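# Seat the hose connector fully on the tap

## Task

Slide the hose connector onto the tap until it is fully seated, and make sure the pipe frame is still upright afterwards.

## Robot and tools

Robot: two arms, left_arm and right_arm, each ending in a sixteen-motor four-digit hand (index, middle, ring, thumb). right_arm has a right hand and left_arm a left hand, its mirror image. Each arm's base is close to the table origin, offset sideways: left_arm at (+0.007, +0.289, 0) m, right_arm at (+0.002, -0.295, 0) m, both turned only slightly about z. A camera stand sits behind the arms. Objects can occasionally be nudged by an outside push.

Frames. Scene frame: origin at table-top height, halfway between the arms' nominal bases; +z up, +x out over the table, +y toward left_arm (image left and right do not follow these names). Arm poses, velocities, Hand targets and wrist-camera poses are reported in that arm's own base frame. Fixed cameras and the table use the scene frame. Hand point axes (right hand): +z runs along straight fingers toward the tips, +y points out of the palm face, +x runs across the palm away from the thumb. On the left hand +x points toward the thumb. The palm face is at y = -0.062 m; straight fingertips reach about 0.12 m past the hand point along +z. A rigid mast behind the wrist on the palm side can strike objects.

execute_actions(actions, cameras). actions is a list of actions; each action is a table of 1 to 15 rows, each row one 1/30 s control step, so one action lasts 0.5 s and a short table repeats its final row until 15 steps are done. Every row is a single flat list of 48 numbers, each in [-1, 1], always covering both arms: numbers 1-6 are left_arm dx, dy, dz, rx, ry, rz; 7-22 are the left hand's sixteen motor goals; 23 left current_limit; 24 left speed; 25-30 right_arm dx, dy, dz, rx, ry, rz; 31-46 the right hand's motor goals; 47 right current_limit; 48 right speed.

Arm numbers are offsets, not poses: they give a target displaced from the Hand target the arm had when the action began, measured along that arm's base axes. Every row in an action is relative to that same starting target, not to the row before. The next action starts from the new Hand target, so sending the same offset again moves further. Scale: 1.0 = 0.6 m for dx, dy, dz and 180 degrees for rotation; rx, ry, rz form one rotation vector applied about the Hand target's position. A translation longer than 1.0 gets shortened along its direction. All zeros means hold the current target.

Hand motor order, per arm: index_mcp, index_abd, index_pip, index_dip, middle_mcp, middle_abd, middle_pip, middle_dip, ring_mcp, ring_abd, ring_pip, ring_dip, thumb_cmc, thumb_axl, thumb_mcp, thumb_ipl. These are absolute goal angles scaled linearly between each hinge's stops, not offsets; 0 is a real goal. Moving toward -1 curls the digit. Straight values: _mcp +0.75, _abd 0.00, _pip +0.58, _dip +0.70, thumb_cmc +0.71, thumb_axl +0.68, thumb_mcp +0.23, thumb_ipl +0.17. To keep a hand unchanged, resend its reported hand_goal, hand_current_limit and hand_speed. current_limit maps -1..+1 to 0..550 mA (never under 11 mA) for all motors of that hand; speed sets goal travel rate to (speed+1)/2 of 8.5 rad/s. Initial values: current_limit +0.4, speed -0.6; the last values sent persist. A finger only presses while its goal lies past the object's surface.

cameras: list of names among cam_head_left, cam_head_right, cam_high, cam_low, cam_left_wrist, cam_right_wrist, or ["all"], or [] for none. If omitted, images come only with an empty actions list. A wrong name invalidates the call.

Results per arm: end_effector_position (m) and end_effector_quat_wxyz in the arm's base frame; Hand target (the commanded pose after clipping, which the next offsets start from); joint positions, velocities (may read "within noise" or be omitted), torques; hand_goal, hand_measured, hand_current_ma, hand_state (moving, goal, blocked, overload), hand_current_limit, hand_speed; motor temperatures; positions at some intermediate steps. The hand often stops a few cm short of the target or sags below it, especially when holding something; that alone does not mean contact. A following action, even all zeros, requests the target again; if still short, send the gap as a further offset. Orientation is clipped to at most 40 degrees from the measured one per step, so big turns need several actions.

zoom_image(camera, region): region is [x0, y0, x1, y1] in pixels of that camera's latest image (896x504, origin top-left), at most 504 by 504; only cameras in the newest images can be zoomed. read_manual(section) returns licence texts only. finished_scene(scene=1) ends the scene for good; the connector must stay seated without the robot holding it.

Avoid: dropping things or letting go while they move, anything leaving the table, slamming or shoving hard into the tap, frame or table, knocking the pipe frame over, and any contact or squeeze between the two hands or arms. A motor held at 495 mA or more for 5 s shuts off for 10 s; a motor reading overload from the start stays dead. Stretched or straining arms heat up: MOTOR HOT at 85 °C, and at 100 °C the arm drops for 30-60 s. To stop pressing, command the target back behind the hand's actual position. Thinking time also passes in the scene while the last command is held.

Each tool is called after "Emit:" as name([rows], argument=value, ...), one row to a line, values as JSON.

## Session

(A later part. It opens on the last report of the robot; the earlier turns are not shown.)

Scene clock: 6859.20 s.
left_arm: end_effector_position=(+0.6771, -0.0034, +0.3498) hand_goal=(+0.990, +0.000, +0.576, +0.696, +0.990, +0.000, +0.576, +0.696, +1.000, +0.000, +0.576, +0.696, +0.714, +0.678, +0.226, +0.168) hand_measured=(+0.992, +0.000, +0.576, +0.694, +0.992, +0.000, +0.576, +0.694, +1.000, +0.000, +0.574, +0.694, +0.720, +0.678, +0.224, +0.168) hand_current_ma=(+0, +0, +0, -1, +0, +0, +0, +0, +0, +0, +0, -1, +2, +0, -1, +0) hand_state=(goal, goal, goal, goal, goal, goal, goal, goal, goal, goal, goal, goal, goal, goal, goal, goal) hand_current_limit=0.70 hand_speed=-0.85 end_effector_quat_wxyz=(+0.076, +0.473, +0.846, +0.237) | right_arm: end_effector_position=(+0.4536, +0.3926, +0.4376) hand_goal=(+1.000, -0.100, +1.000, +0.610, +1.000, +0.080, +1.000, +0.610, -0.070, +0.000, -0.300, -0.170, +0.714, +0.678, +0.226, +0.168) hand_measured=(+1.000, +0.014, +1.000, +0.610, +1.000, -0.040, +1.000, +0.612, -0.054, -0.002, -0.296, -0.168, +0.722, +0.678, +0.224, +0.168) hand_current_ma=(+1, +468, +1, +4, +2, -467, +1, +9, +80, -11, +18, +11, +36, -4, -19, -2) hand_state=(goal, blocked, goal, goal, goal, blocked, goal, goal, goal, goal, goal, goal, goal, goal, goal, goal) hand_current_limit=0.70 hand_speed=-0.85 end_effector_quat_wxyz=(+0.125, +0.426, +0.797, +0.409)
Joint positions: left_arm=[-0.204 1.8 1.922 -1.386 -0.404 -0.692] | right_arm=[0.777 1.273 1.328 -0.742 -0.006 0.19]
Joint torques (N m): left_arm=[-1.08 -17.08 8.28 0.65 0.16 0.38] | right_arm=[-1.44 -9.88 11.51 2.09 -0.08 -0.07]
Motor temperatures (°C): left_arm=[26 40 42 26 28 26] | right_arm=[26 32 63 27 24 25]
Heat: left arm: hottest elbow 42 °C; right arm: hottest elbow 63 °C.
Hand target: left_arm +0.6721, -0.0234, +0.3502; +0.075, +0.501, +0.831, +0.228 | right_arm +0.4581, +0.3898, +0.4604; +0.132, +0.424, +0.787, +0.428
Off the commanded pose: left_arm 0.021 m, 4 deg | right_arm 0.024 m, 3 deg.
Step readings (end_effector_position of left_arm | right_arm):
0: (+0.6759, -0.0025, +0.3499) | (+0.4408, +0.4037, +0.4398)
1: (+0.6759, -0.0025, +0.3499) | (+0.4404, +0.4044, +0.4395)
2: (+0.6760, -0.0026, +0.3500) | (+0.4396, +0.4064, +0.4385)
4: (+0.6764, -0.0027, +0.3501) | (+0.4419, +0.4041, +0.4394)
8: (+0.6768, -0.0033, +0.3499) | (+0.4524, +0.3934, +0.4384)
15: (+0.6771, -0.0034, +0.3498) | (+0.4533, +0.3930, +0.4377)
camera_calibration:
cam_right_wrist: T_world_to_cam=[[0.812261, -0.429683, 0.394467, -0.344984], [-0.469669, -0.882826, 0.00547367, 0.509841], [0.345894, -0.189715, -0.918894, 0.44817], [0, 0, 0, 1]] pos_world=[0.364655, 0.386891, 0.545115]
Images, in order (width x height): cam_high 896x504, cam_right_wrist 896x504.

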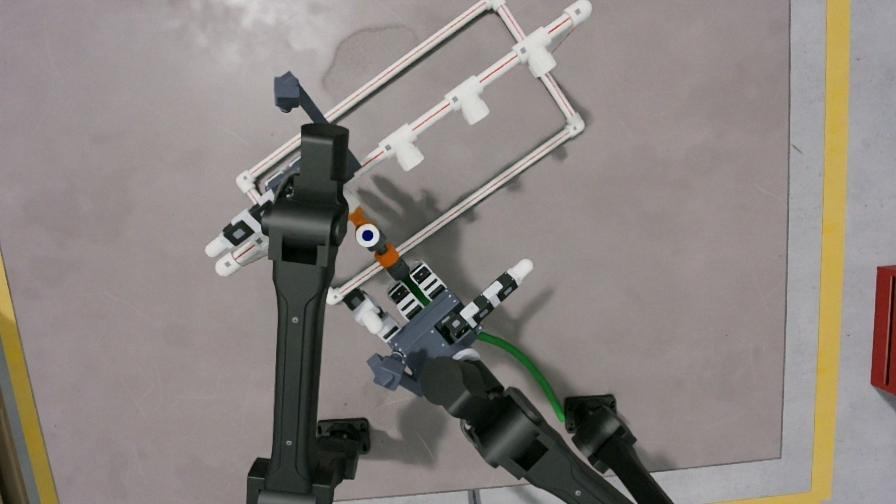

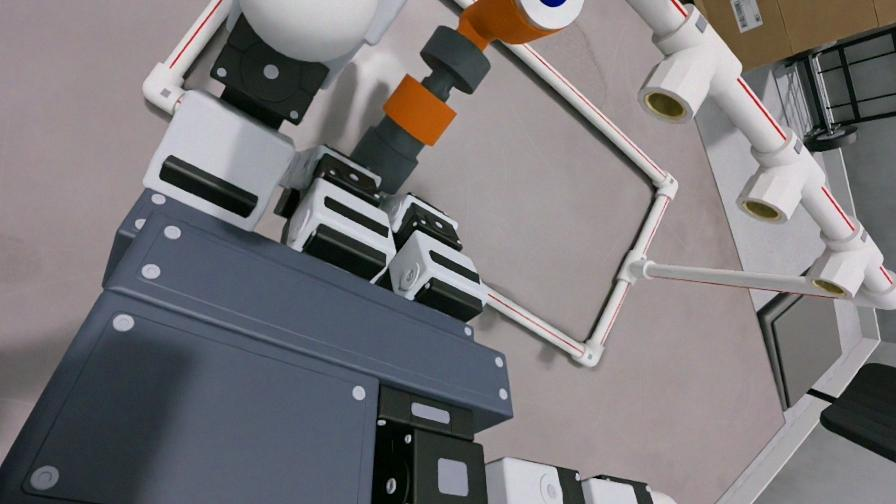

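Emit:
execute_actions([
  [[0,0,0,0,0,0,0.99,0,0.576,0.696,0.99,0,0.576,0.696,1.0,0,0.576,0.696,0.714,0.678,0.226,0.168,0.7,-0.85,0.0215,-0.03,-0.004,0.0457,0.0246,0.0199,1.0,-0.1,1.0,0.61,1.0,0.08,1.0,0.61,-0.07,0,-0.3,-0.17,0.714,0.678,0.226,0.168,0.7,-0.85]],
], cameras=["cam_high","cam_right_wrist"])

Emit:
zoom_image(camera="cam_right_wrist", region=[330, 0, 530, 180])

Emit:
zoom_image(camera="cam_high", region=[340, 210, 440, 300])

Scene clock: 6866.43 s.
left_arm: end_effector_position=(+0.6774, -0.0041, +0.3497) hand_goal=(+0.990, +0.000, +0.576, +0.696, +0.990, +0.000, +0.576, +0.696, +1.000, +0.000, +0.576, +0.696, +0.714, +0.678, +0.226, +0.168) hand_measured=(+0.992, +0.000, +0.576, +0.694, +0.992, +0.000, +0.576, +0.694, +1.000, +0.000, +0.574, +0.694, +0.720, +0.678, +0.224, +0.168) hand_current_ma=(+0, +0, +0, -1, +0, +0, +0, +0, +0, +0, +0, -1, +2, +0, -1, +0) hand_state=(goal, goal, goal, goal, goal, goal, goal, goal, goal, goal, goal, goal, goal, goal, goal, goal) hand_current_limit=0.70 hand_speed=-0.85 end_effector_quat_wxyz=(+0.076, +0.475, +0.845, +0.235) | right_arm: end_effector_position=(+0.4678, +0.3766, +0.4351) hand_goal=(+1.000, -0.100, +1.000, +0.610, +1.000, +0.080, +1.000, +0.610, -0.070, +0.000, -0.300, -0.170, +0.714, +0.678, +0.226, +0.168) hand_measured=(+1.000, +0.016, +1.000, +0.610, +1.000, -0.034, +1.000, +0.612, -0.054, -0.002, -0.296, -0.168, +0.722, +0.678, +0.224, +0.168) hand_current_ma=(+1, +468, +1, +4, +1, -467, +1, +5, +79, -9, +18, +11, +36, -4, -19, -2) hand_state=(goal, blocked, goal, goal, goal, blocked, goal, goal, goal, goal, goal, goal, goal, goal, goal, goal) hand_current_limit=0.70 hand_speed=-0.85 end_effector_quat_wxyz=(+0.044, +0.431, +0.785, +0.444)
Joint positions: left_arm=[-0.204 1.8 1.922 -1.386 -0.401 -0.688] | right_arm=[0.679 1.265 1.312 -0.714 -0.23 0.225]
Joint torques (N m): left_arm=[-0.97 -17.08 8.2 0.69 0.06 0.37] | right_arm=[-1.38 -10.58 9.92 3.3 -0.18 -0.09]
Motor temperatures (°C): left_arm=[26 40 41 26 28 27] | right_arm=[26 33 63 27 24 25]
Heat: left arm: hottest elbow 41 °C; right arm: hottest elbow 63 °C.
Hand target: left_arm +0.6721, -0.0234, +0.3502; +0.075, +0.501, +0.831, +0.228 | right_arm +0.4709, +0.3717, +0.4581; +0.057, +0.424, +0.772, +0.471
Off the commanded pose: left_arm 0.020 m, 4 deg | right_arm 0.024 m, 4 deg.
Step readings (end_effector_position of left_arm | right_arm):
0: (+0.6772, -0.0034, +0.3498) | (+0.4536, +0.3926, +0.4376)
1: (+0.6772, -0.0034, +0.3498) | (+0.4533, +0.3931, +0.4375)
2: (+0.6771, -0.0035, +0.3500) | (+0.4528, +0.3941, +0.4371)
4: (+0.6772, -0.0038, +0.3498) | (+0.4562, +0.3899, +0.4381)
8: (+0.6773, -0.0041, +0.3497) | (+0.4671, +0.3779, +0.4357)
15: (+0.6774, -0.0041, +0.3497) | (+0.4675, +0.3771, +0.4351)
camera_calibration:
cam_right_wrist: T_world_to_cam=[[0.868652, -0.42624, 0.252515, -0.328327], [-0.422656, -0.903494, -0.0711408, 0.521492], [0.258469, -0.0449307, -0.964974, 0.444318], [0, 0, 0, 1]] pos_world=[0.390771, 0.351182, 0.548762]
Images, in order (width x height): cam_high 896x504, cam_right_wrist 896x504.

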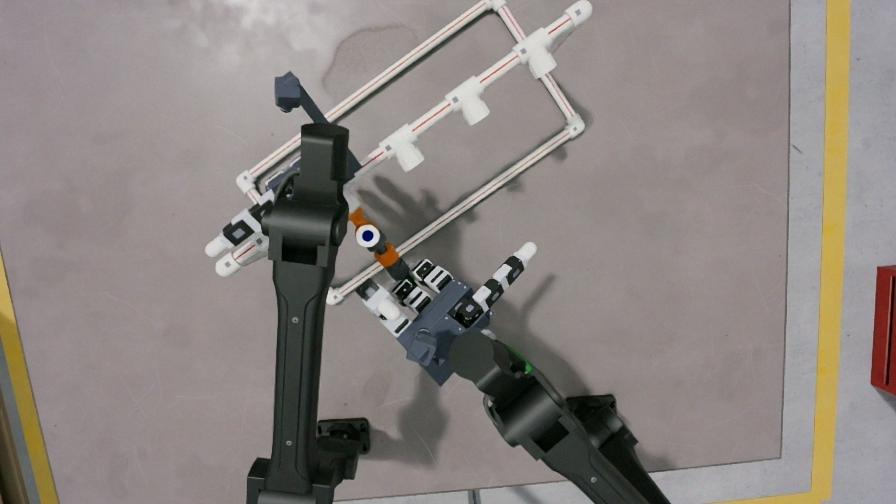

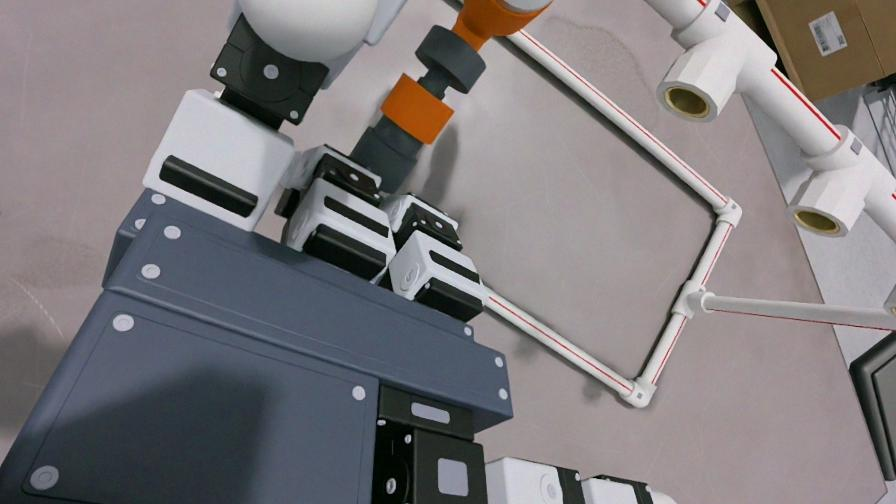

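Scaled by 2.520.

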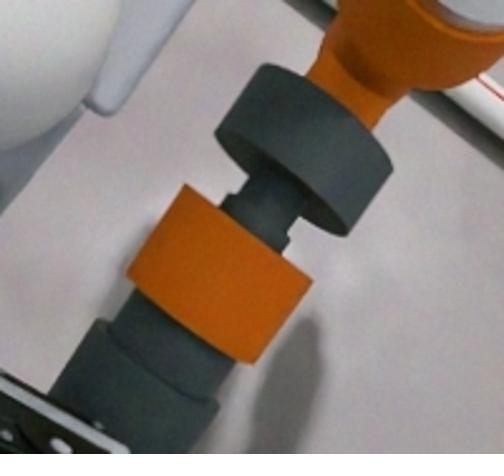

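Scaled by 5.040.

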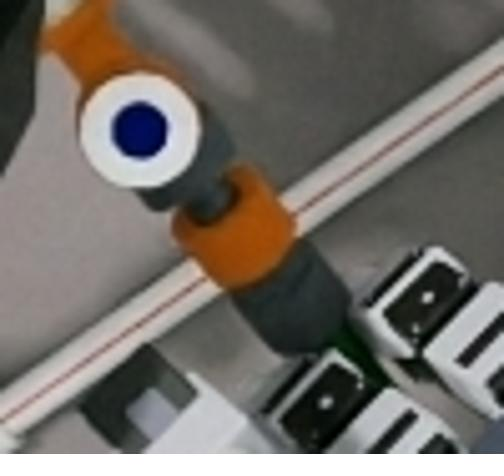

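Emit:
execute_actions([
  [[-0.047,-0.01,-0.018,0,0,0,0.99,0,0.576,0.696,0.99,0,0.576,0.696,1.0,0,0.576,0.696,0.714,0.678,0.226,0.168,0.7,-0.85,0.05,0.037,0.018,0,0,0,1.0,-0.1,1.0,0.61,1.0,0.08,1.0,0.61,-0.07,0,-0.3,-0.17,0.714,0.678,0.226,0.168,0.7,-0.85]],
], cameras=["cam_high","cam_right_wrist"])

Emit:
zoom_image(camera="cam_right_wrist", region=[330, 0, 530, 180])

Emit:
zoom_image(camera="cam_high", region=[340, 210, 440, 300])

Scene clock: 6878.37 s.
left_arm: end_effector_position=(+0.6596, +0.0006, +0.3503) hand_goal=(+0.990, +0.000, +0.576, +0.696, +0.990, +0.000, +0.576, +0.696, +1.000, +0.000, +0.576, +0.696, +0.714, +0.678, +0.226, +0.168) hand_measured=(+0.992, +0.000, +0.576, +0.694, +0.992, +0.000, +0.576, +0.694, +1.000, +0.000, +0.574, +0.694, +0.720, +0.678, +0.224, +0.168) hand_current_ma=(+0, +0, +0, -1, +0, +0, +0, +0, +0, +0, +0, -1, +2, +0, -1, +0) hand_state=(goal, goal, goal, goal, goal, goal, goal, goal, goal, goal, goal, goal, goal, goal, goal, goal) hand_current_limit=0.70 hand_speed=-0.85 end_effector_quat_wxyz=(+0.094, +0.464, +0.847, +0.241) | right_arm: end_effector_position=(+0.4620, +0.3784, +0.4326) hand_goal=(+1.000, -0.100, +1.000, +0.610, +1.000, +0.080, +1.000, +0.610, -0.070, +0.000, -0.300, -0.170, +0.714, +0.678, +0.226, +0.168) hand_measured=(+1.000, +0.016, +1.000, +0.610, +1.000, -0.034, +1.000, +0.612, -0.054, -0.002, -0.296, -0.168, +0.722, +0.678, +0.224, +0.168) hand_current_ma=(+1, +468, +1, +4, +2, -467, +1, +14, +79, -9, +18, +11, +36, -4, -19, -2) hand_state=(goal, blocked, goal, goal, goal, blocked, goal, goal, goal, goal, goal, goal, goal, goal, goal, goal) hand_current_limit=0.70 hand_speed=-0.85 end_effector_quat_wxyz=(+0.034, +0.430, +0.788, +0.440)
Joint positions: left_arm=[-0.204 1.729 1.815 -1.313 -0.404 -0.701] | right_arm=[0.684 1.26 1.311 -0.732 -0.244 0.23]
Joint torques (N m): left_arm=[-2.73 -16.62 6.69 -0.28 -0.08 0.29] | right_arm=[-1.08 -8.94 9.78 2.26 0.39 -0.11]
Motor temperatures (°C): left_arm=[26 41 41 26 28 27] | right_arm=[26 33 64 27 24 25]
Heat: left arm: hottest shoulder 41 °C; right arm: hottest elbow 64 °C.
Hand target: left_arm +0.6439, -0.0294, +0.3395; +0.075, +0.501, +0.831, +0.228 | right_arm +0.4678, +0.3767, +0.4350; +0.044, +0.431, +0.785, +0.444 (last step not sent: back at the drive's target)
Off the commanded pose: left_arm 0.036 m, 5 deg | right_arm 0.055 m, 5 deg.
Step readings (end_effector_position of left_arm | right_arm):
0: (+0.6774, -0.0041, +0.3497) | (+0.4678, +0.3766, +0.4351)
1: (+0.6772, -0.0040, +0.3494) | (+0.4678, +0.3766, +0.4351) HELD (not all sent) right_arm
2: (+0.6761, -0.0038, +0.3486) | (+0.4678, +0.3766, +0.4351) HELD (not all sent) right_arm
4: (+0.6729, -0.0030, +0.3496) | (+0.4674, +0.3768, +0.4340) HELD (not all sent) right_arm
8: (+0.6627, -0.0003, +0.3499) | (+0.4639, +0.3779, +0.4330) HELD (not all sent) right_arm
15: (+0.6597, +0.0006, +0.3501) | (+0.4620, +0.3784, +0.4326) HELD (not all sent) right_arm
HELD (not all sent) right_arm: steps 1 to 15.
pose unreachable (right arm): on one or more control steps of this call, first in action 0 (counted from 0), this arm could not follow its commanded pose, so it was not sent that pose on those steps. It may still have moved: this result reports where it is.
cause: moving toward the commanded pose would bring a part of the arm too close to another arm (a part of this arm just beyond joint 6 (wrist roll) and a part of the left arm just beyond its joint 3 (elbow), along the way the arms are being sent, or toward where that arm still pushes).
camera_calibration:
cam_right_wrist: T_world_to_cam=[[0.878735, -0.41543, 0.235039, -0.323145], [-0.412749, -0.908668, -0.0629292, 0.51431], [0.239715, -0.041714, -0.969947, 0.453142], [0, 0, 0, 1]] pos_world=[0.387615, 0.351996, 0.547841]
Images, in order (width x height): cam_high 896x504, cam_right_wrist 896x504.

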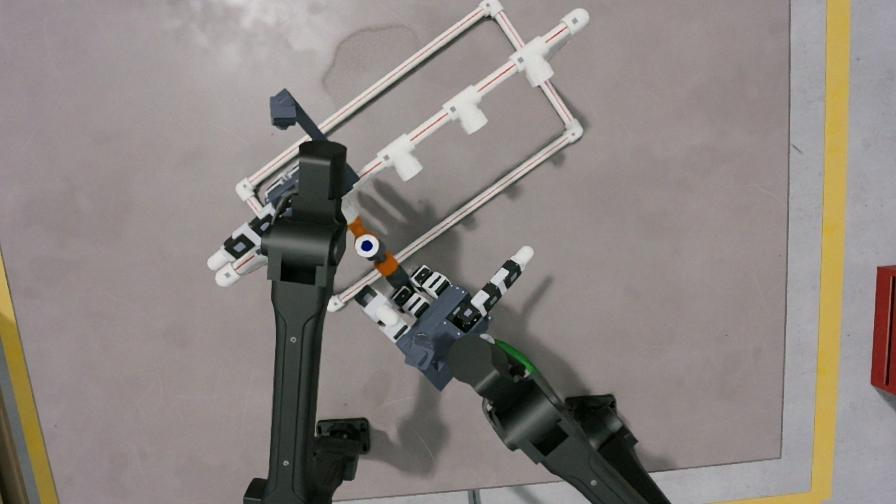

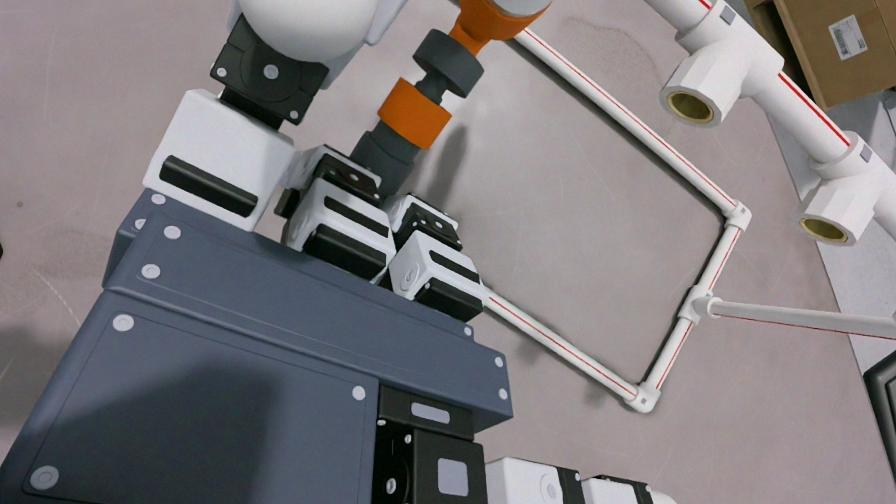

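Scaled by 2.520.

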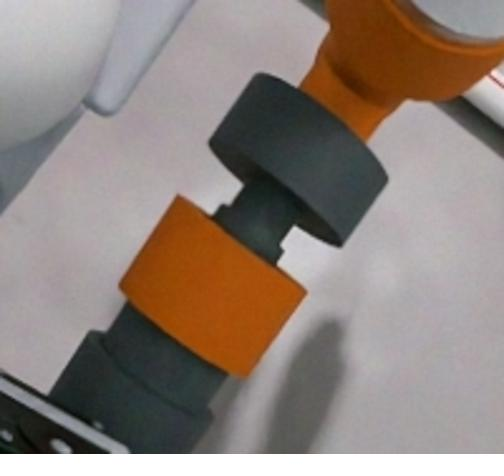

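Scaled by 5.040.

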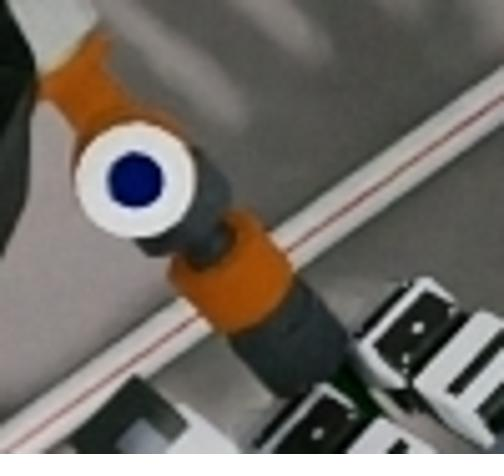

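Emit:
execute_actions([
  [[0,0.02,0,0,0,0,0.99,0,0.576,0.696,0.99,0,0.576,0.696,1.0,0,0.576,0.696,0.714,0.678,0.226,0.168,0.7,-0.85,0.031,-0.019,0.0123,0.0548,0.0295,0.0239,1.0,-0.1,1.0,0.61,1.0,0.08,1.0,0.61,-0.07,0,-0.3,-0.17,0.714,0.678,0.226,0.168,0.7,-0.85]],
], cameras=["cam_high","cam_right_wrist"])

Emit:
zoom_image(camera="cam_right_wrist", region=[330, 0, 530, 180])

Emit:
zoom_image(camera="cam_high", region=[340, 210, 440, 300])

Scene clock: 6917.20 s.
left_arm: end_effector_position=(+0.6531, +0.0010, +0.3493) hand_goal=(+0.990, +0.000, +0.576, +0.696, +0.990, +0.000, +0.576, +0.696, +1.000, +0.000, +0.576, +0.696, +0.714, +0.678, +0.226, +0.168) hand_measured=(+0.992, +0.000, +0.576, +0.694, +0.992, +0.000, +0.576, +0.694, +1.000, +0.000, +0.574, +0.694, +0.720, +0.678, +0.224, +0.168) hand_current_ma=(+0, +0, +0, -1, +0, +0, +0, +0, +0, +0, +0, -1, +2, +0, -1, +0) hand_state=(goal, goal, goal, goal, goal, goal, goal, goal, goal, goal, goal, goal, goal, goal, goal, goal) hand_current_limit=0.70 hand_speed=-0.85 end_effector_quat_wxyz=(+0.093, +0.466, +0.847, +0.238) | right_arm: end_effector_position=(+0.4698, +0.3664, +0.4278) hand_goal=(+1.000, -0.100, +1.000, +0.610, +1.000, +0.080, +1.000, +0.610, -0.070, +0.000, -0.300, -0.170, +0.714, +0.678, +0.226, +0.168) hand_measured=(+1.000, +0.016, +1.000, +0.610, +1.000, -0.034, +1.000, +0.610, -0.056, -0.002, -0.296, -0.168, +0.722, +0.678, +0.224, +0.168) hand_current_ma=(+2, +468, +1, +3, +1, -467, +1, +2, +74, -7, +18, +11, +36, -4, -18, -2) hand_state=(goal, blocked, goal, goal, goal, blocked, goal, goal, goal, goal, goal, goal, goal, goal, goal, goal) hand_current_limit=0.70 hand_speed=-0.85 end_effector_quat_wxyz=(-0.062, +0.429, +0.771, +0.467)
Joint positions: left_arm=[-0.204 1.712 1.794 -1.313 -0.397 -0.7] | right_arm=[0.592 1.264 1.299 -0.717 -0.492 0.275]
Joint torques (N m): left_arm=[-1.32 -15.79 7.27 0.17 -0.07 0.47] | right_arm=[-1.85 -8.23 10.73 3.74 -0.2 -0.09]
Motor temperatures (°C): left_arm=[26 41 39 26 28 27] | right_arm=[26 32 61 27 25 25]
Heat: left arm: hottest shoulder 41 °C; right arm: hottest elbow 61 °C.
Hand target: left_arm +0.6439, -0.0174, +0.3393; +0.075, +0.501, +0.831, +0.228 | right_arm +0.4864, +0.3653, +0.4423; -0.046, +0.423, +0.760, +0.490
Off the commanded pose: left_arm 0.023 m, 5 deg | right_arm 0.022 m, 4 deg.
Step readings (end_effector_position of left_arm | right_arm):
0: (+0.6595, +0.0007, +0.3503) | (+0.4620, +0.3784, +0.4326)
1: (+0.6595, +0.0007, +0.3503) | (+0.4615, +0.3790, +0.4326)
2: (+0.6592, +0.0007, +0.3500) | (+0.4602, +0.3804, +0.4326)
4: (+0.6562, +0.0012, +0.3503) | (+0.4617, +0.3775, +0.4322)
8: (+0.6531, +0.0010, +0.3493) | (+0.4686, +0.3670, +0.4289)
15: (+0.6531, +0.0010, +0.3493) | (+0.4694, +0.3666, +0.4281)
camera_calibration:
cam_right_wrist: T_world_to_cam=[[0.926852, -0.369732, 0.0651405, -0.300465], [-0.357895, -0.922571, -0.144129, 0.52034], [0.113386, 0.110273, -0.987413, 0.457187], [0, 0, 0, 1]] pos_world=[0.412875, 0.318544, 0.546001]
Images, in order (width x height): cam_high 896x504, cam_right_wrist 896x504.

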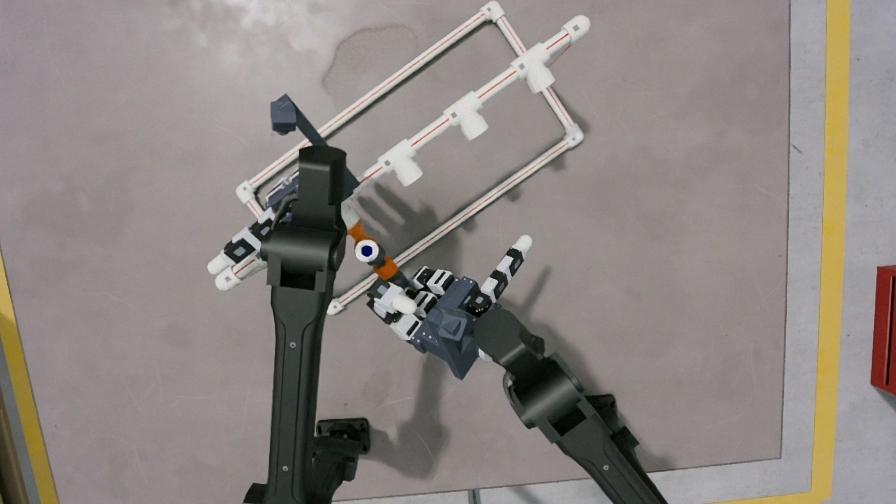

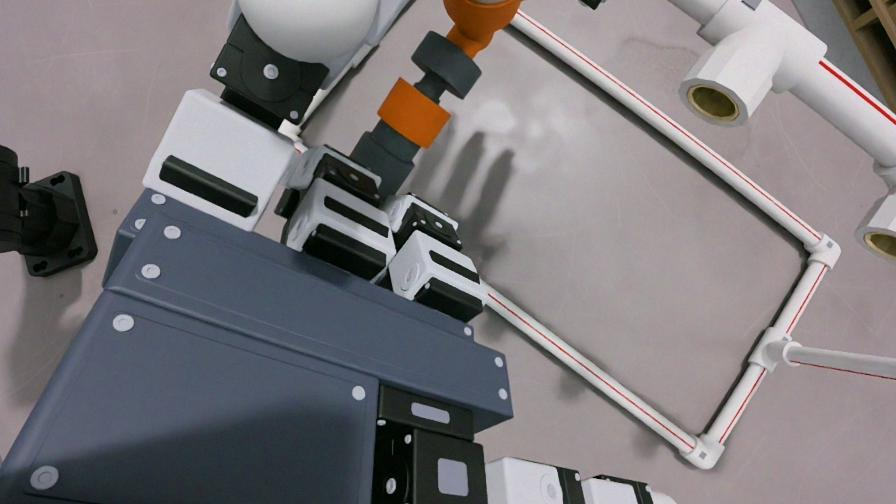

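Scaled by 2.520.

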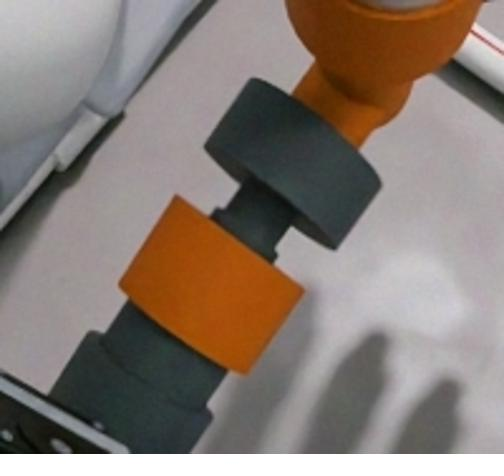

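Scaled by 5.040.

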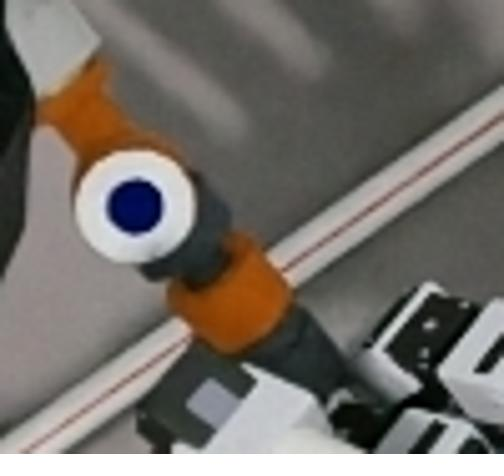

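Emit:
execute_actions([
  [[0,0,0,0,0,0,0.99,0,0.576,0.696,0.99,0,0.576,0.696,1.0,0,0.576,0.696,0.714,0.678,0.226,0.168,0.7,-0.85,0.022,-0.026,-0.018,0.0548,0.0295,0.0239,1.0,-0.1,1.0,0.61,1.0,0.08,1.0,0.61,-0.07,0,-0.3,-0.17,0.714,0.678,0.226,0.168,0.7,-0.85]],
], cameras=["cam_high","cam_right_wrist"])

Emit:
zoom_image(camera="cam_right_wrist", region=[330, 0, 530, 180])

Scene clock: 6925.13 s.
left_arm: end_effector_position=(+0.6520, +0.0009, +0.3497) hand_goal=(+0.990, +0.000, +0.576, +0.696, +0.990, +0.000, +0.576, +0.696, +1.000, +0.000, +0.576, +0.696, +0.714, +0.678, +0.226, +0.168) hand_measured=(+0.992, +0.000, +0.576, +0.694, +0.992, +0.000, +0.576, +0.694, +1.000, +0.000, +0.574, +0.694, +0.720, +0.678, +0.224, +0.168) hand_current_ma=(+0, +0, +0, -1, +0, +0, +0, +0, +0, +0, +0, -1, +2, +0, -1, +0) hand_state=(goal, goal, goal, goal, goal, goal, goal, goal, goal, goal, goal, goal, goal, goal, goal, goal) hand_current_limit=0.70 hand_speed=-0.85 end_effector_quat_wxyz=(+0.092, +0.469, +0.846, +0.238) | right_arm: end_effector_position=(+0.4833, +0.3511, +0.4157) hand_goal=(+1.000, -0.100, +1.000, +0.610, +1.000, +0.080, +1.000, +0.610, -0.070, +0.000, -0.300, -0.170, +0.714, +0.678, +0.226, +0.168) hand_measured=(+1.000, +0.020, +1.000, +0.608, +1.000, -0.032, +1.000, +0.604, -0.058, -0.002, -0.296, -0.168, +0.722, +0.678, +0.224, +0.168) hand_current_ma=(+2, +468, +1, -12, +1, -467, +1, -25, +61, -4, +17, +11, +36, -4, -18, -2) hand_state=(goal, blocked, goal, goal, goal, blocked, goal, goal, goal, goal, goal, goal, goal, goal, goal, goal) hand_current_limit=0.70 hand_speed=-0.85 end_effector_quat_wxyz=(-0.158, +0.422, +0.734, +0.508)
Joint positions: left_arm=[-0.204 1.709 1.79 -1.314 -0.397 -0.694] | right_arm=[0.493 1.279 1.241 -0.598 -0.749 0.357]
Joint torques (N m): left_arm=[-1.2 -15.5 7.57 0.17 -0.09 0.41] | right_arm=[-1.67 -8.35 10.71 3.9 -0.1 -0.11]
Motor temperatures (°C): left_arm=[26 40 40 26 28 27] | right_arm=[26 32 60 27 24 25]
Heat: left arm: hottest shoulder 40 °C; right arm: hottest elbow 60 °C.
Hand target: left_arm +0.6439, -0.0174, +0.3394; +0.075, +0.501, +0.831, +0.228 | right_arm +0.4996, +0.3497, +0.4314; -0.136, +0.411, +0.728, +0.532
Off the commanded pose: left_arm 0.023 m, 5 deg | right_arm 0.023 m, 4 deg.
Step readings (end_effector_position of left_arm | right_arm):
0: (+0.6531, +0.0010, +0.3493) | (+0.4698, +0.3664, +0.4278)
1: (+0.6531, +0.0010, +0.3493) | (+0.4695, +0.3668, +0.4279)
2: (+0.6531, +0.0009, +0.3495) | (+0.4686, +0.3678, +0.4284)
4: (+0.6526, +0.0009, +0.3499) | (+0.4708, +0.3640, +0.4262)
8: (+0.6520, +0.0010, +0.3497) | (+0.4814, +0.3524, +0.4203)
15: (+0.6520, +0.0009, +0.3497) | (+0.4828, +0.3516, +0.4167)
camera_calibration:
cam_right_wrist: T_world_to_cam=[[0.946675, -0.306257, -0.100063, -0.281097], [-0.322094, -0.907139, -0.270838, 0.539348], [-0.00782548, 0.288625, -0.95741, 0.428922], [0, 0, 0, 1]] pos_world=[0.443185, 0.279378, 0.528603]
Images, in order (width x height): cam_high 896x504, cam_right_wrist 896x504.

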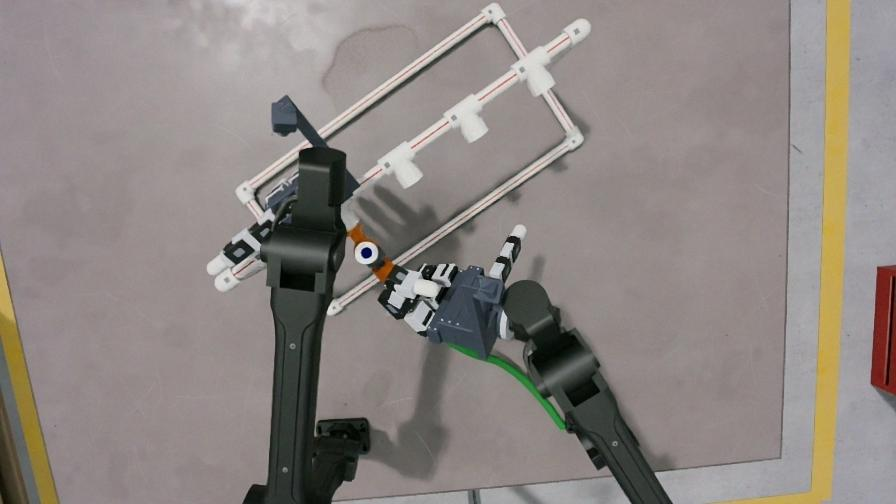

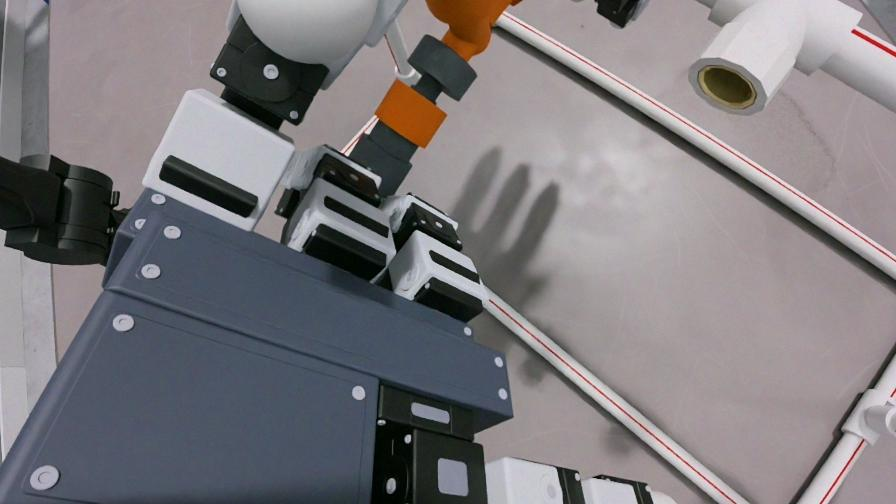

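Scaled by 2.520.

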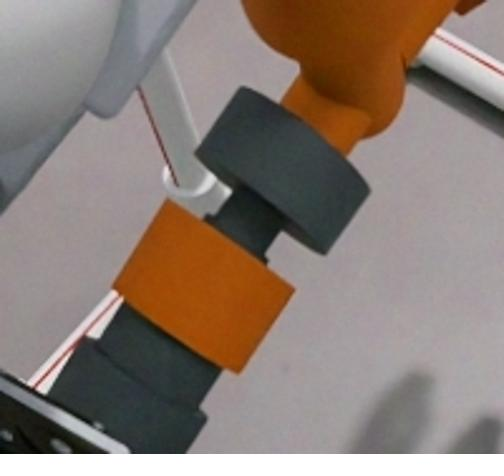

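Emit:
execute_actions([
  [[-0.045,-0.022,-0.018,0,0,0,0.99,0,0.576,0.696,0.99,0,0.576,0.696,1.0,0,0.576,0.696,0.714,0.678,0.226,0.168,0.7,-0.85,0.048,0.038,0.022,0,0,0,1.0,-0.1,1.0,0.61,1.0,0.08,1.0,0.61,-0.07,0,-0.3,-0.17,0.714,0.678,0.226,0.168,0.7,-0.85]],
], cameras=["cam_high","cam_right_wrist"])

Emit:
zoom_image(camera="cam_right_wrist", region=[330, 0, 530, 180])

Scene clock: 6933.63 s.
left_arm: end_effector_position=(+0.6350, +0.0057, +0.3515) hand_goal=(+0.990, +0.000, +0.576, +0.696, +0.990, +0.000, +0.576, +0.696, +1.000, +0.000, +0.576, +0.696, +0.714, +0.678, +0.226, +0.168) hand_measured=(+0.992, +0.000, +0.576, +0.694, +0.992, +0.000, +0.576, +0.694, +1.000, +0.000, +0.574, +0.694, +0.720, +0.678, +0.224, +0.168) hand_current_ma=(+0, +0, +0, -1, +0, +0, +0, +0, +0, +0, +0, -1, +2, +0, -1, +0) hand_state=(goal, goal, goal, goal, goal, goal, goal, goal, goal, goal, goal, goal, goal, goal, goal, goal) hand_current_limit=0.70 hand_speed=-0.85 end_effector_quat_wxyz=(+0.102, +0.460, +0.847, +0.249) | right_arm: end_effector_position=(+0.4744, +0.3546, +0.4119) hand_goal=(+1.000, -0.100, +1.000, +0.610, +1.000, +0.080, +1.000, +0.610, -0.070, +0.000, -0.300, -0.170, +0.714, +0.678, +0.226, +0.168) hand_measured=(+1.000, +0.020, +1.000, +0.604, +1.000, -0.032, +1.000, +0.604, -0.058, -0.002, -0.296, -0.168, +0.722, +0.678, +0.224, +0.168) hand_current_ma=(+2, +468, +1, -28, +3, -467, +1, -27, +61, -4, +17, +11, +36, -4, -18, -2) hand_state=(goal, blocked, goal, goal, goal, blocked, goal, goal, goal, goal, goal, goal, goal, goal, goal, goal) hand_current_limit=0.70 hand_speed=-0.85 end_effector_quat_wxyz=(-0.175, +0.419, +0.736, +0.502)
Joint positions: left_arm=[-0.206 1.651 1.708 -1.264 -0.414 -0.705] | right_arm=[0.499 1.273 1.234 -0.616 -0.775 0.361]
Joint torques (N m): left_arm=[-3.66 -15.5 6.11 -0.53 0.11 0.21] | right_arm=[-1.14 -8.82 10.02 2.13 0.5 -0.12]
Motor temperatures (°C): left_arm=[26 39 40 26 28 27] | right_arm=[26 32 62 27 24 25]
Heat: left arm: hottest elbow 40 °C; right arm: hottest elbow 62 °C.
Hand target: left_arm +0.6169, -0.0307, +0.3286; +0.075, +0.501, +0.831, +0.228 | right_arm +0.4833, +0.3511, +0.4159; -0.158, +0.422, +0.734, +0.508 (last step not sent: back at the drive's target)
Off the commanded pose: left_arm 0.047 m, 6 deg | right_arm 0.066 m, 6 deg.
Step readings (end_effector_position of left_arm | right_arm):
0: (+0.6520, +0.0009, +0.3497) | (+0.4833, +0.3511, +0.4156)
1: (+0.6518, +0.0010, +0.3493) | (+0.4833, +0.3511, +0.4156) HELD (not all sent) right_arm
2: (+0.6507, +0.0010, +0.3488) | (+0.4832, +0.3512, +0.4155) HELD (not all sent) right_arm
4: (+0.6478, +0.0017, +0.3500) | (+0.4820, +0.3519, +0.4143) HELD (not all sent) right_arm
8: (+0.6387, +0.0047, +0.3511) | (+0.4770, +0.3540, +0.4121) HELD (not all sent) right_arm
15: (+0.6349, +0.0056, +0.3514) | (+0.4744, +0.3546, +0.4119) HELD (not all sent) right_arm
HELD (not all sent) right_arm: steps 1 to 15.
pose unreachable (right arm): on one or more control steps of this call, first in action 0 (counted from 0), this arm could not follow its commanded pose, so it was not sent that pose on those steps. It may still have moved: this result reports where it is.
cause: moving toward the commanded pose would bring a part of the arm too close to another arm (a part of this arm just beyond joint 6 (wrist roll) and a part of the left arm just beyond its joint 4 (wrist pitch), along the way the arms are being sent, or toward where that arm still pushes).
camera_calibration:
cam_right_wrist: T_world_to_cam=[[0.950813, -0.282364, -0.127377, -0.271176], [-0.307053, -0.91341, -0.267208, 0.532197], [-0.0408978, 0.293177, -0.955183, 0.437392], [0, 0, 0, 1]] pos_world=[0.439139, 0.281311, 0.525455]
Images, in order (width x height): cam_high 896x504, cam_right_wrist 896x504.

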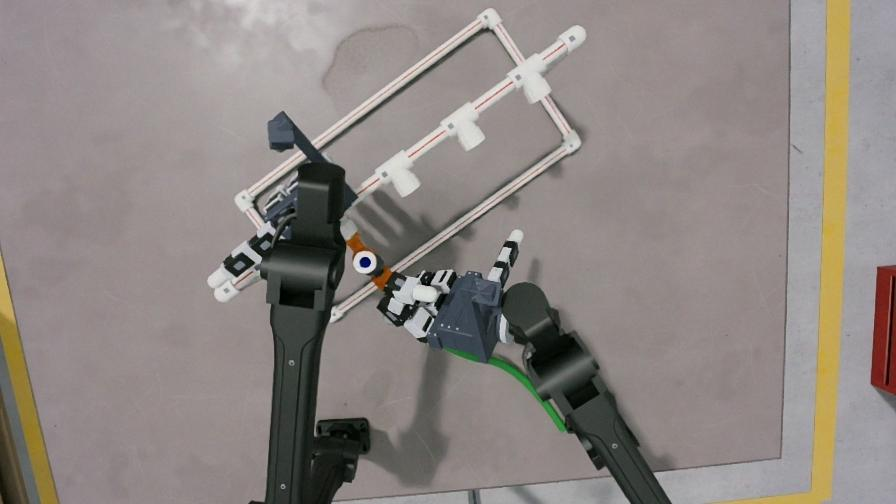

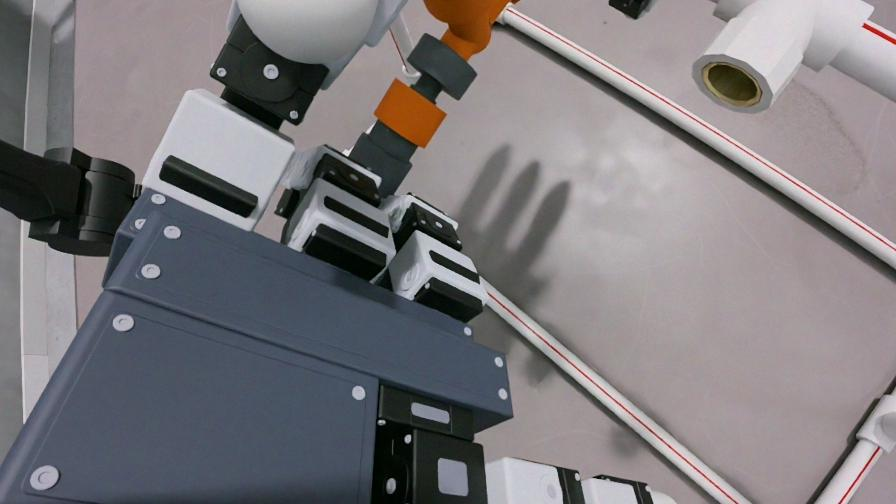

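Scaled by 2.520.

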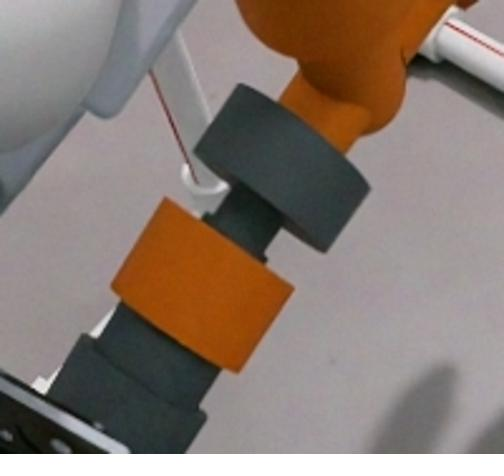

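Emit:
execute_actions([
  [[0.08,0.022,0.03,-0.0809,-0.0503,-0.0573,0.99,0,0.576,0.696,0.99,0,0.576,0.696,1.0,0,0.576,0.696,0.714,0.678,0.226,0.168,0.7,-0.85,0,0,0,0,0,0,1.0,-0.1,1.0,0.61,1.0,0.08,1.0,0.61,-0.07,0,-0.3,-0.17,0.714,0.678,0.226,0.168,0.7,-0.85]],
  [[0.01,-0.015,0,-0.0809,-0.0503,-0.0573,0.99,0,0.576,0.696,0.99,0,0.576,0.696,1.0,0,0.576,0.696,0.714,0.678,0.226,0.168,0.7,-0.85,0,0,0,0,0,0,1.0,-0.1,1.0,0.61,1.0,0.08,1.0,0.61,-0.07,0,-0.3,-0.17,0.714,0.678,0.226,0.168,0.7,-0.85]],
], cameras=["cam_high","cam_right_wrist","cam_low","cam_head_right"])

Emit:
zoom_image(camera="cam_right_wrist", region=[330, 0, 530, 180])

Emit:
zoom_image(camera="cam_low", region=[370, 120, 490, 240])

Scene clock: 7149.83 s.
left_arm: end_effector_position=(+0.6723, -0.0283, +0.3383) hand_goal=(+0.990, +0.000, +0.576, +0.696, +0.990, +0.000, +0.576, +0.696, +1.000, +0.000, +0.576, +0.696, +0.714, +0.678, +0.226, +0.168) hand_measured=(+0.992, +0.000, +0.576, +0.694, +0.992, +0.000, +0.576, +0.694, +1.000, +0.000, +0.574, +0.694, +0.720, +0.678, +0.224, +0.168) hand_current_ma=(+0, +0, +0, -1, +0, +0, +0, +0, +0, +0, +0, -1, +2, +0, -1, +0) hand_state=(goal, goal, goal, goal, goal, goal, goal, goal, goal, goal, goal, goal, goal, goal, goal, goal) hand_current_limit=0.70 hand_speed=-0.85 end_effector_quat_wxyz=(+0.355, +0.559, +0.746, +0.063) | right_arm: end_effector_position=(+0.4750, +0.3539, +0.4117) hand_goal=(+1.000, -0.100, +1.000, +0.610, +1.000, +0.080, +1.000, +0.610, -0.070, +0.000, -0.300, -0.170, +0.714, +0.678, +0.226, +0.168) hand_measured=(+1.000, +0.020, +0.998, +0.604, +1.000, -0.032, +1.000, +0.604, -0.058, -0.002, -0.296, -0.168, +0.722, +0.678, +0.224, +0.168) hand_current_ma=(+0, +468, -14, -30, +2, -467, +1, -32, +61, -4, +17, +11, +36, -4, -18, -2) hand_state=(goal, blocked, goal, goal, goal, blocked, goal, goal, goal, goal, goal, goal, goal, goal, goal, goal) hand_current_limit=0.70 hand_speed=-0.85 end_effector_quat_wxyz=(-0.173, +0.421, +0.736, +0.501)
Joint positions: left_arm=[-0.052 1.533 1.483 -0.826 0.275 -0.437] | right_arm=[0.499 1.272 1.234 -0.617 -0.769 0.361]
Joint torques (N m): left_arm=[0.73 -14.45 9.63 2.56 0.28 0.2] | right_arm=[-1.14 -8.88 10.02 2.14 0.3 -0.12]
Motor temperatures (°C): left_arm=[26 38 36 26 28 27] | right_arm=[26 32 62 27 25 25]
Heat: left arm: hottest shoulder 38 °C; right arm: hottest elbow 62 °C.
Hand target: left_arm +0.6709, -0.0264, +0.3466; +0.364, +0.564, +0.738, +0.072 | right_arm +0.4833, +0.3511, +0.4159; -0.158, +0.422, +0.734, +0.508
Off the commanded pose: left_arm 0.009 m, 2 deg | right_arm 0.010 m, 2 deg.
Step readings (end_effector_position of left_arm | right_arm):
0: (+0.6350, +0.0057, +0.3515) | (+0.4744, +0.3546, +0.4119)
1: (+0.6353, +0.0050, +0.3514) | (+0.4744, +0.3546, +0.4119)
2: (+0.6375, +0.0027, +0.3493) | (+0.4744, +0.3546, +0.4118)
4: (+0.6456, -0.0051, +0.3437) | (+0.4744, +0.3544, +0.4119)
8: (+0.6575, -0.0169, +0.3397) | (+0.4748, +0.3541, +0.4118)
15: (+0.6655, -0.0217, +0.3362) | (+0.4749, +0.3540, +0.4117)
16: (+0.6661, -0.0226, +0.3351) | (+0.4749, +0.3540, +0.4117)
17: (+0.6681, -0.0267, +0.3333) | (+0.4749, +0.3540, +0.4117)
19: (+0.6725, -0.0332, +0.3309) | (+0.4749, +0.3540, +0.4117)
23: (+0.6713, -0.0295, +0.3327) | (+0.4749, +0.3540, +0.4117)
30: (+0.6711, -0.0267, +0.3383) | (+0.4750, +0.3539, +0.4117)
camera_calibration:
cam_right_wrist: T_world_to_cam=[[0.949685, -0.287133, -0.125111, -0.27069], [-0.310868, -0.912852, -0.264694, 0.532212], [-0.0382052, 0.290269, -0.956182, 0.437524], [0, 0, 0, 1]] pos_world=[0.439234, 0.281107, 0.52536]
Images, in order (width x height): cam_head_right 896x504, cam_high 896x504, cam_low 896x504, cam_right_wrist 896x504.

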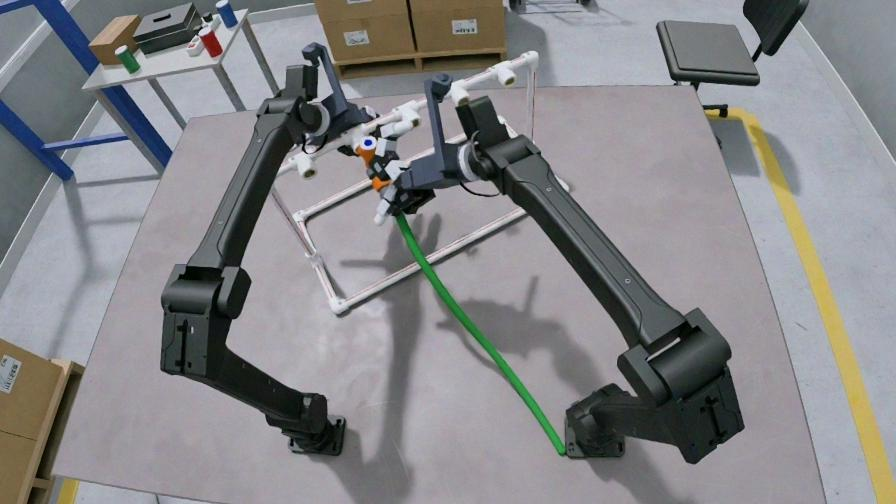

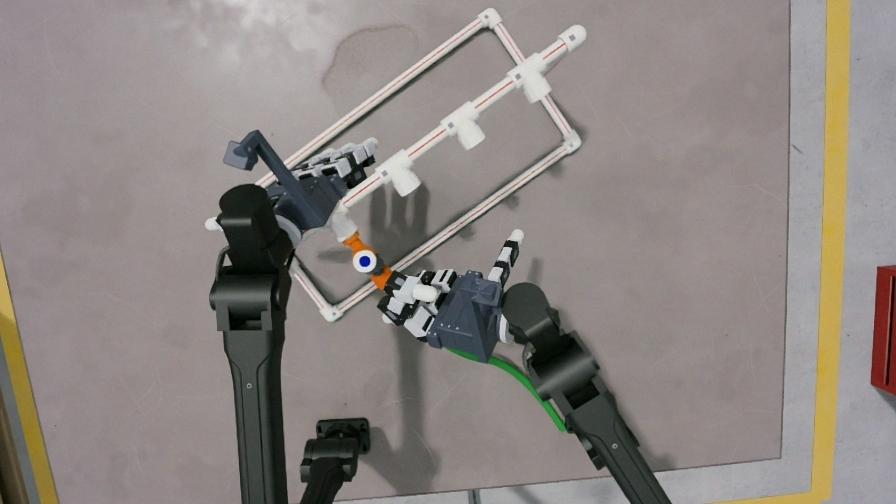

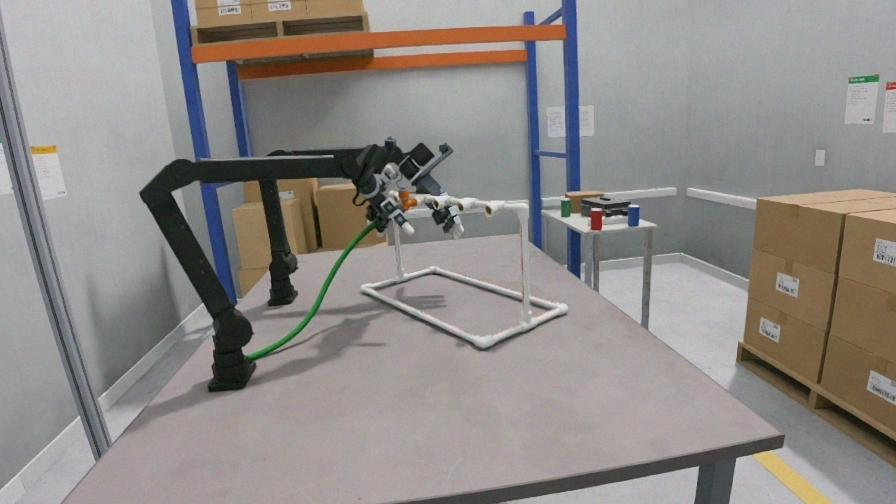

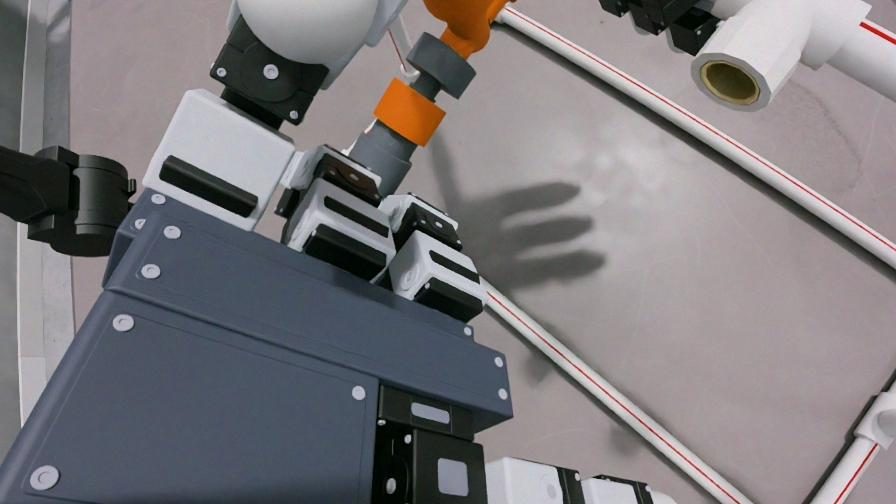

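Scaled by 2.520.

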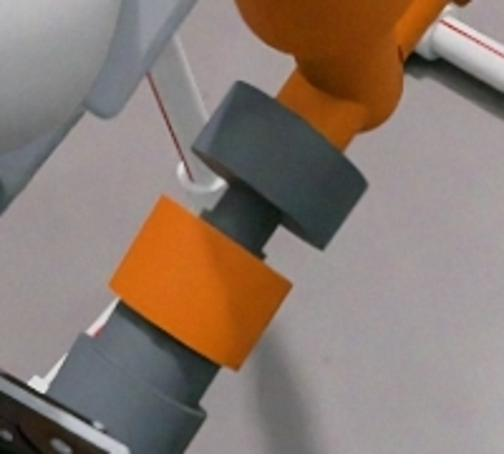

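Scaled by 4.200.

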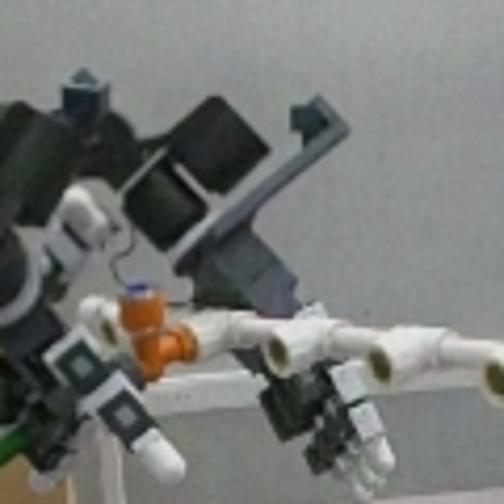

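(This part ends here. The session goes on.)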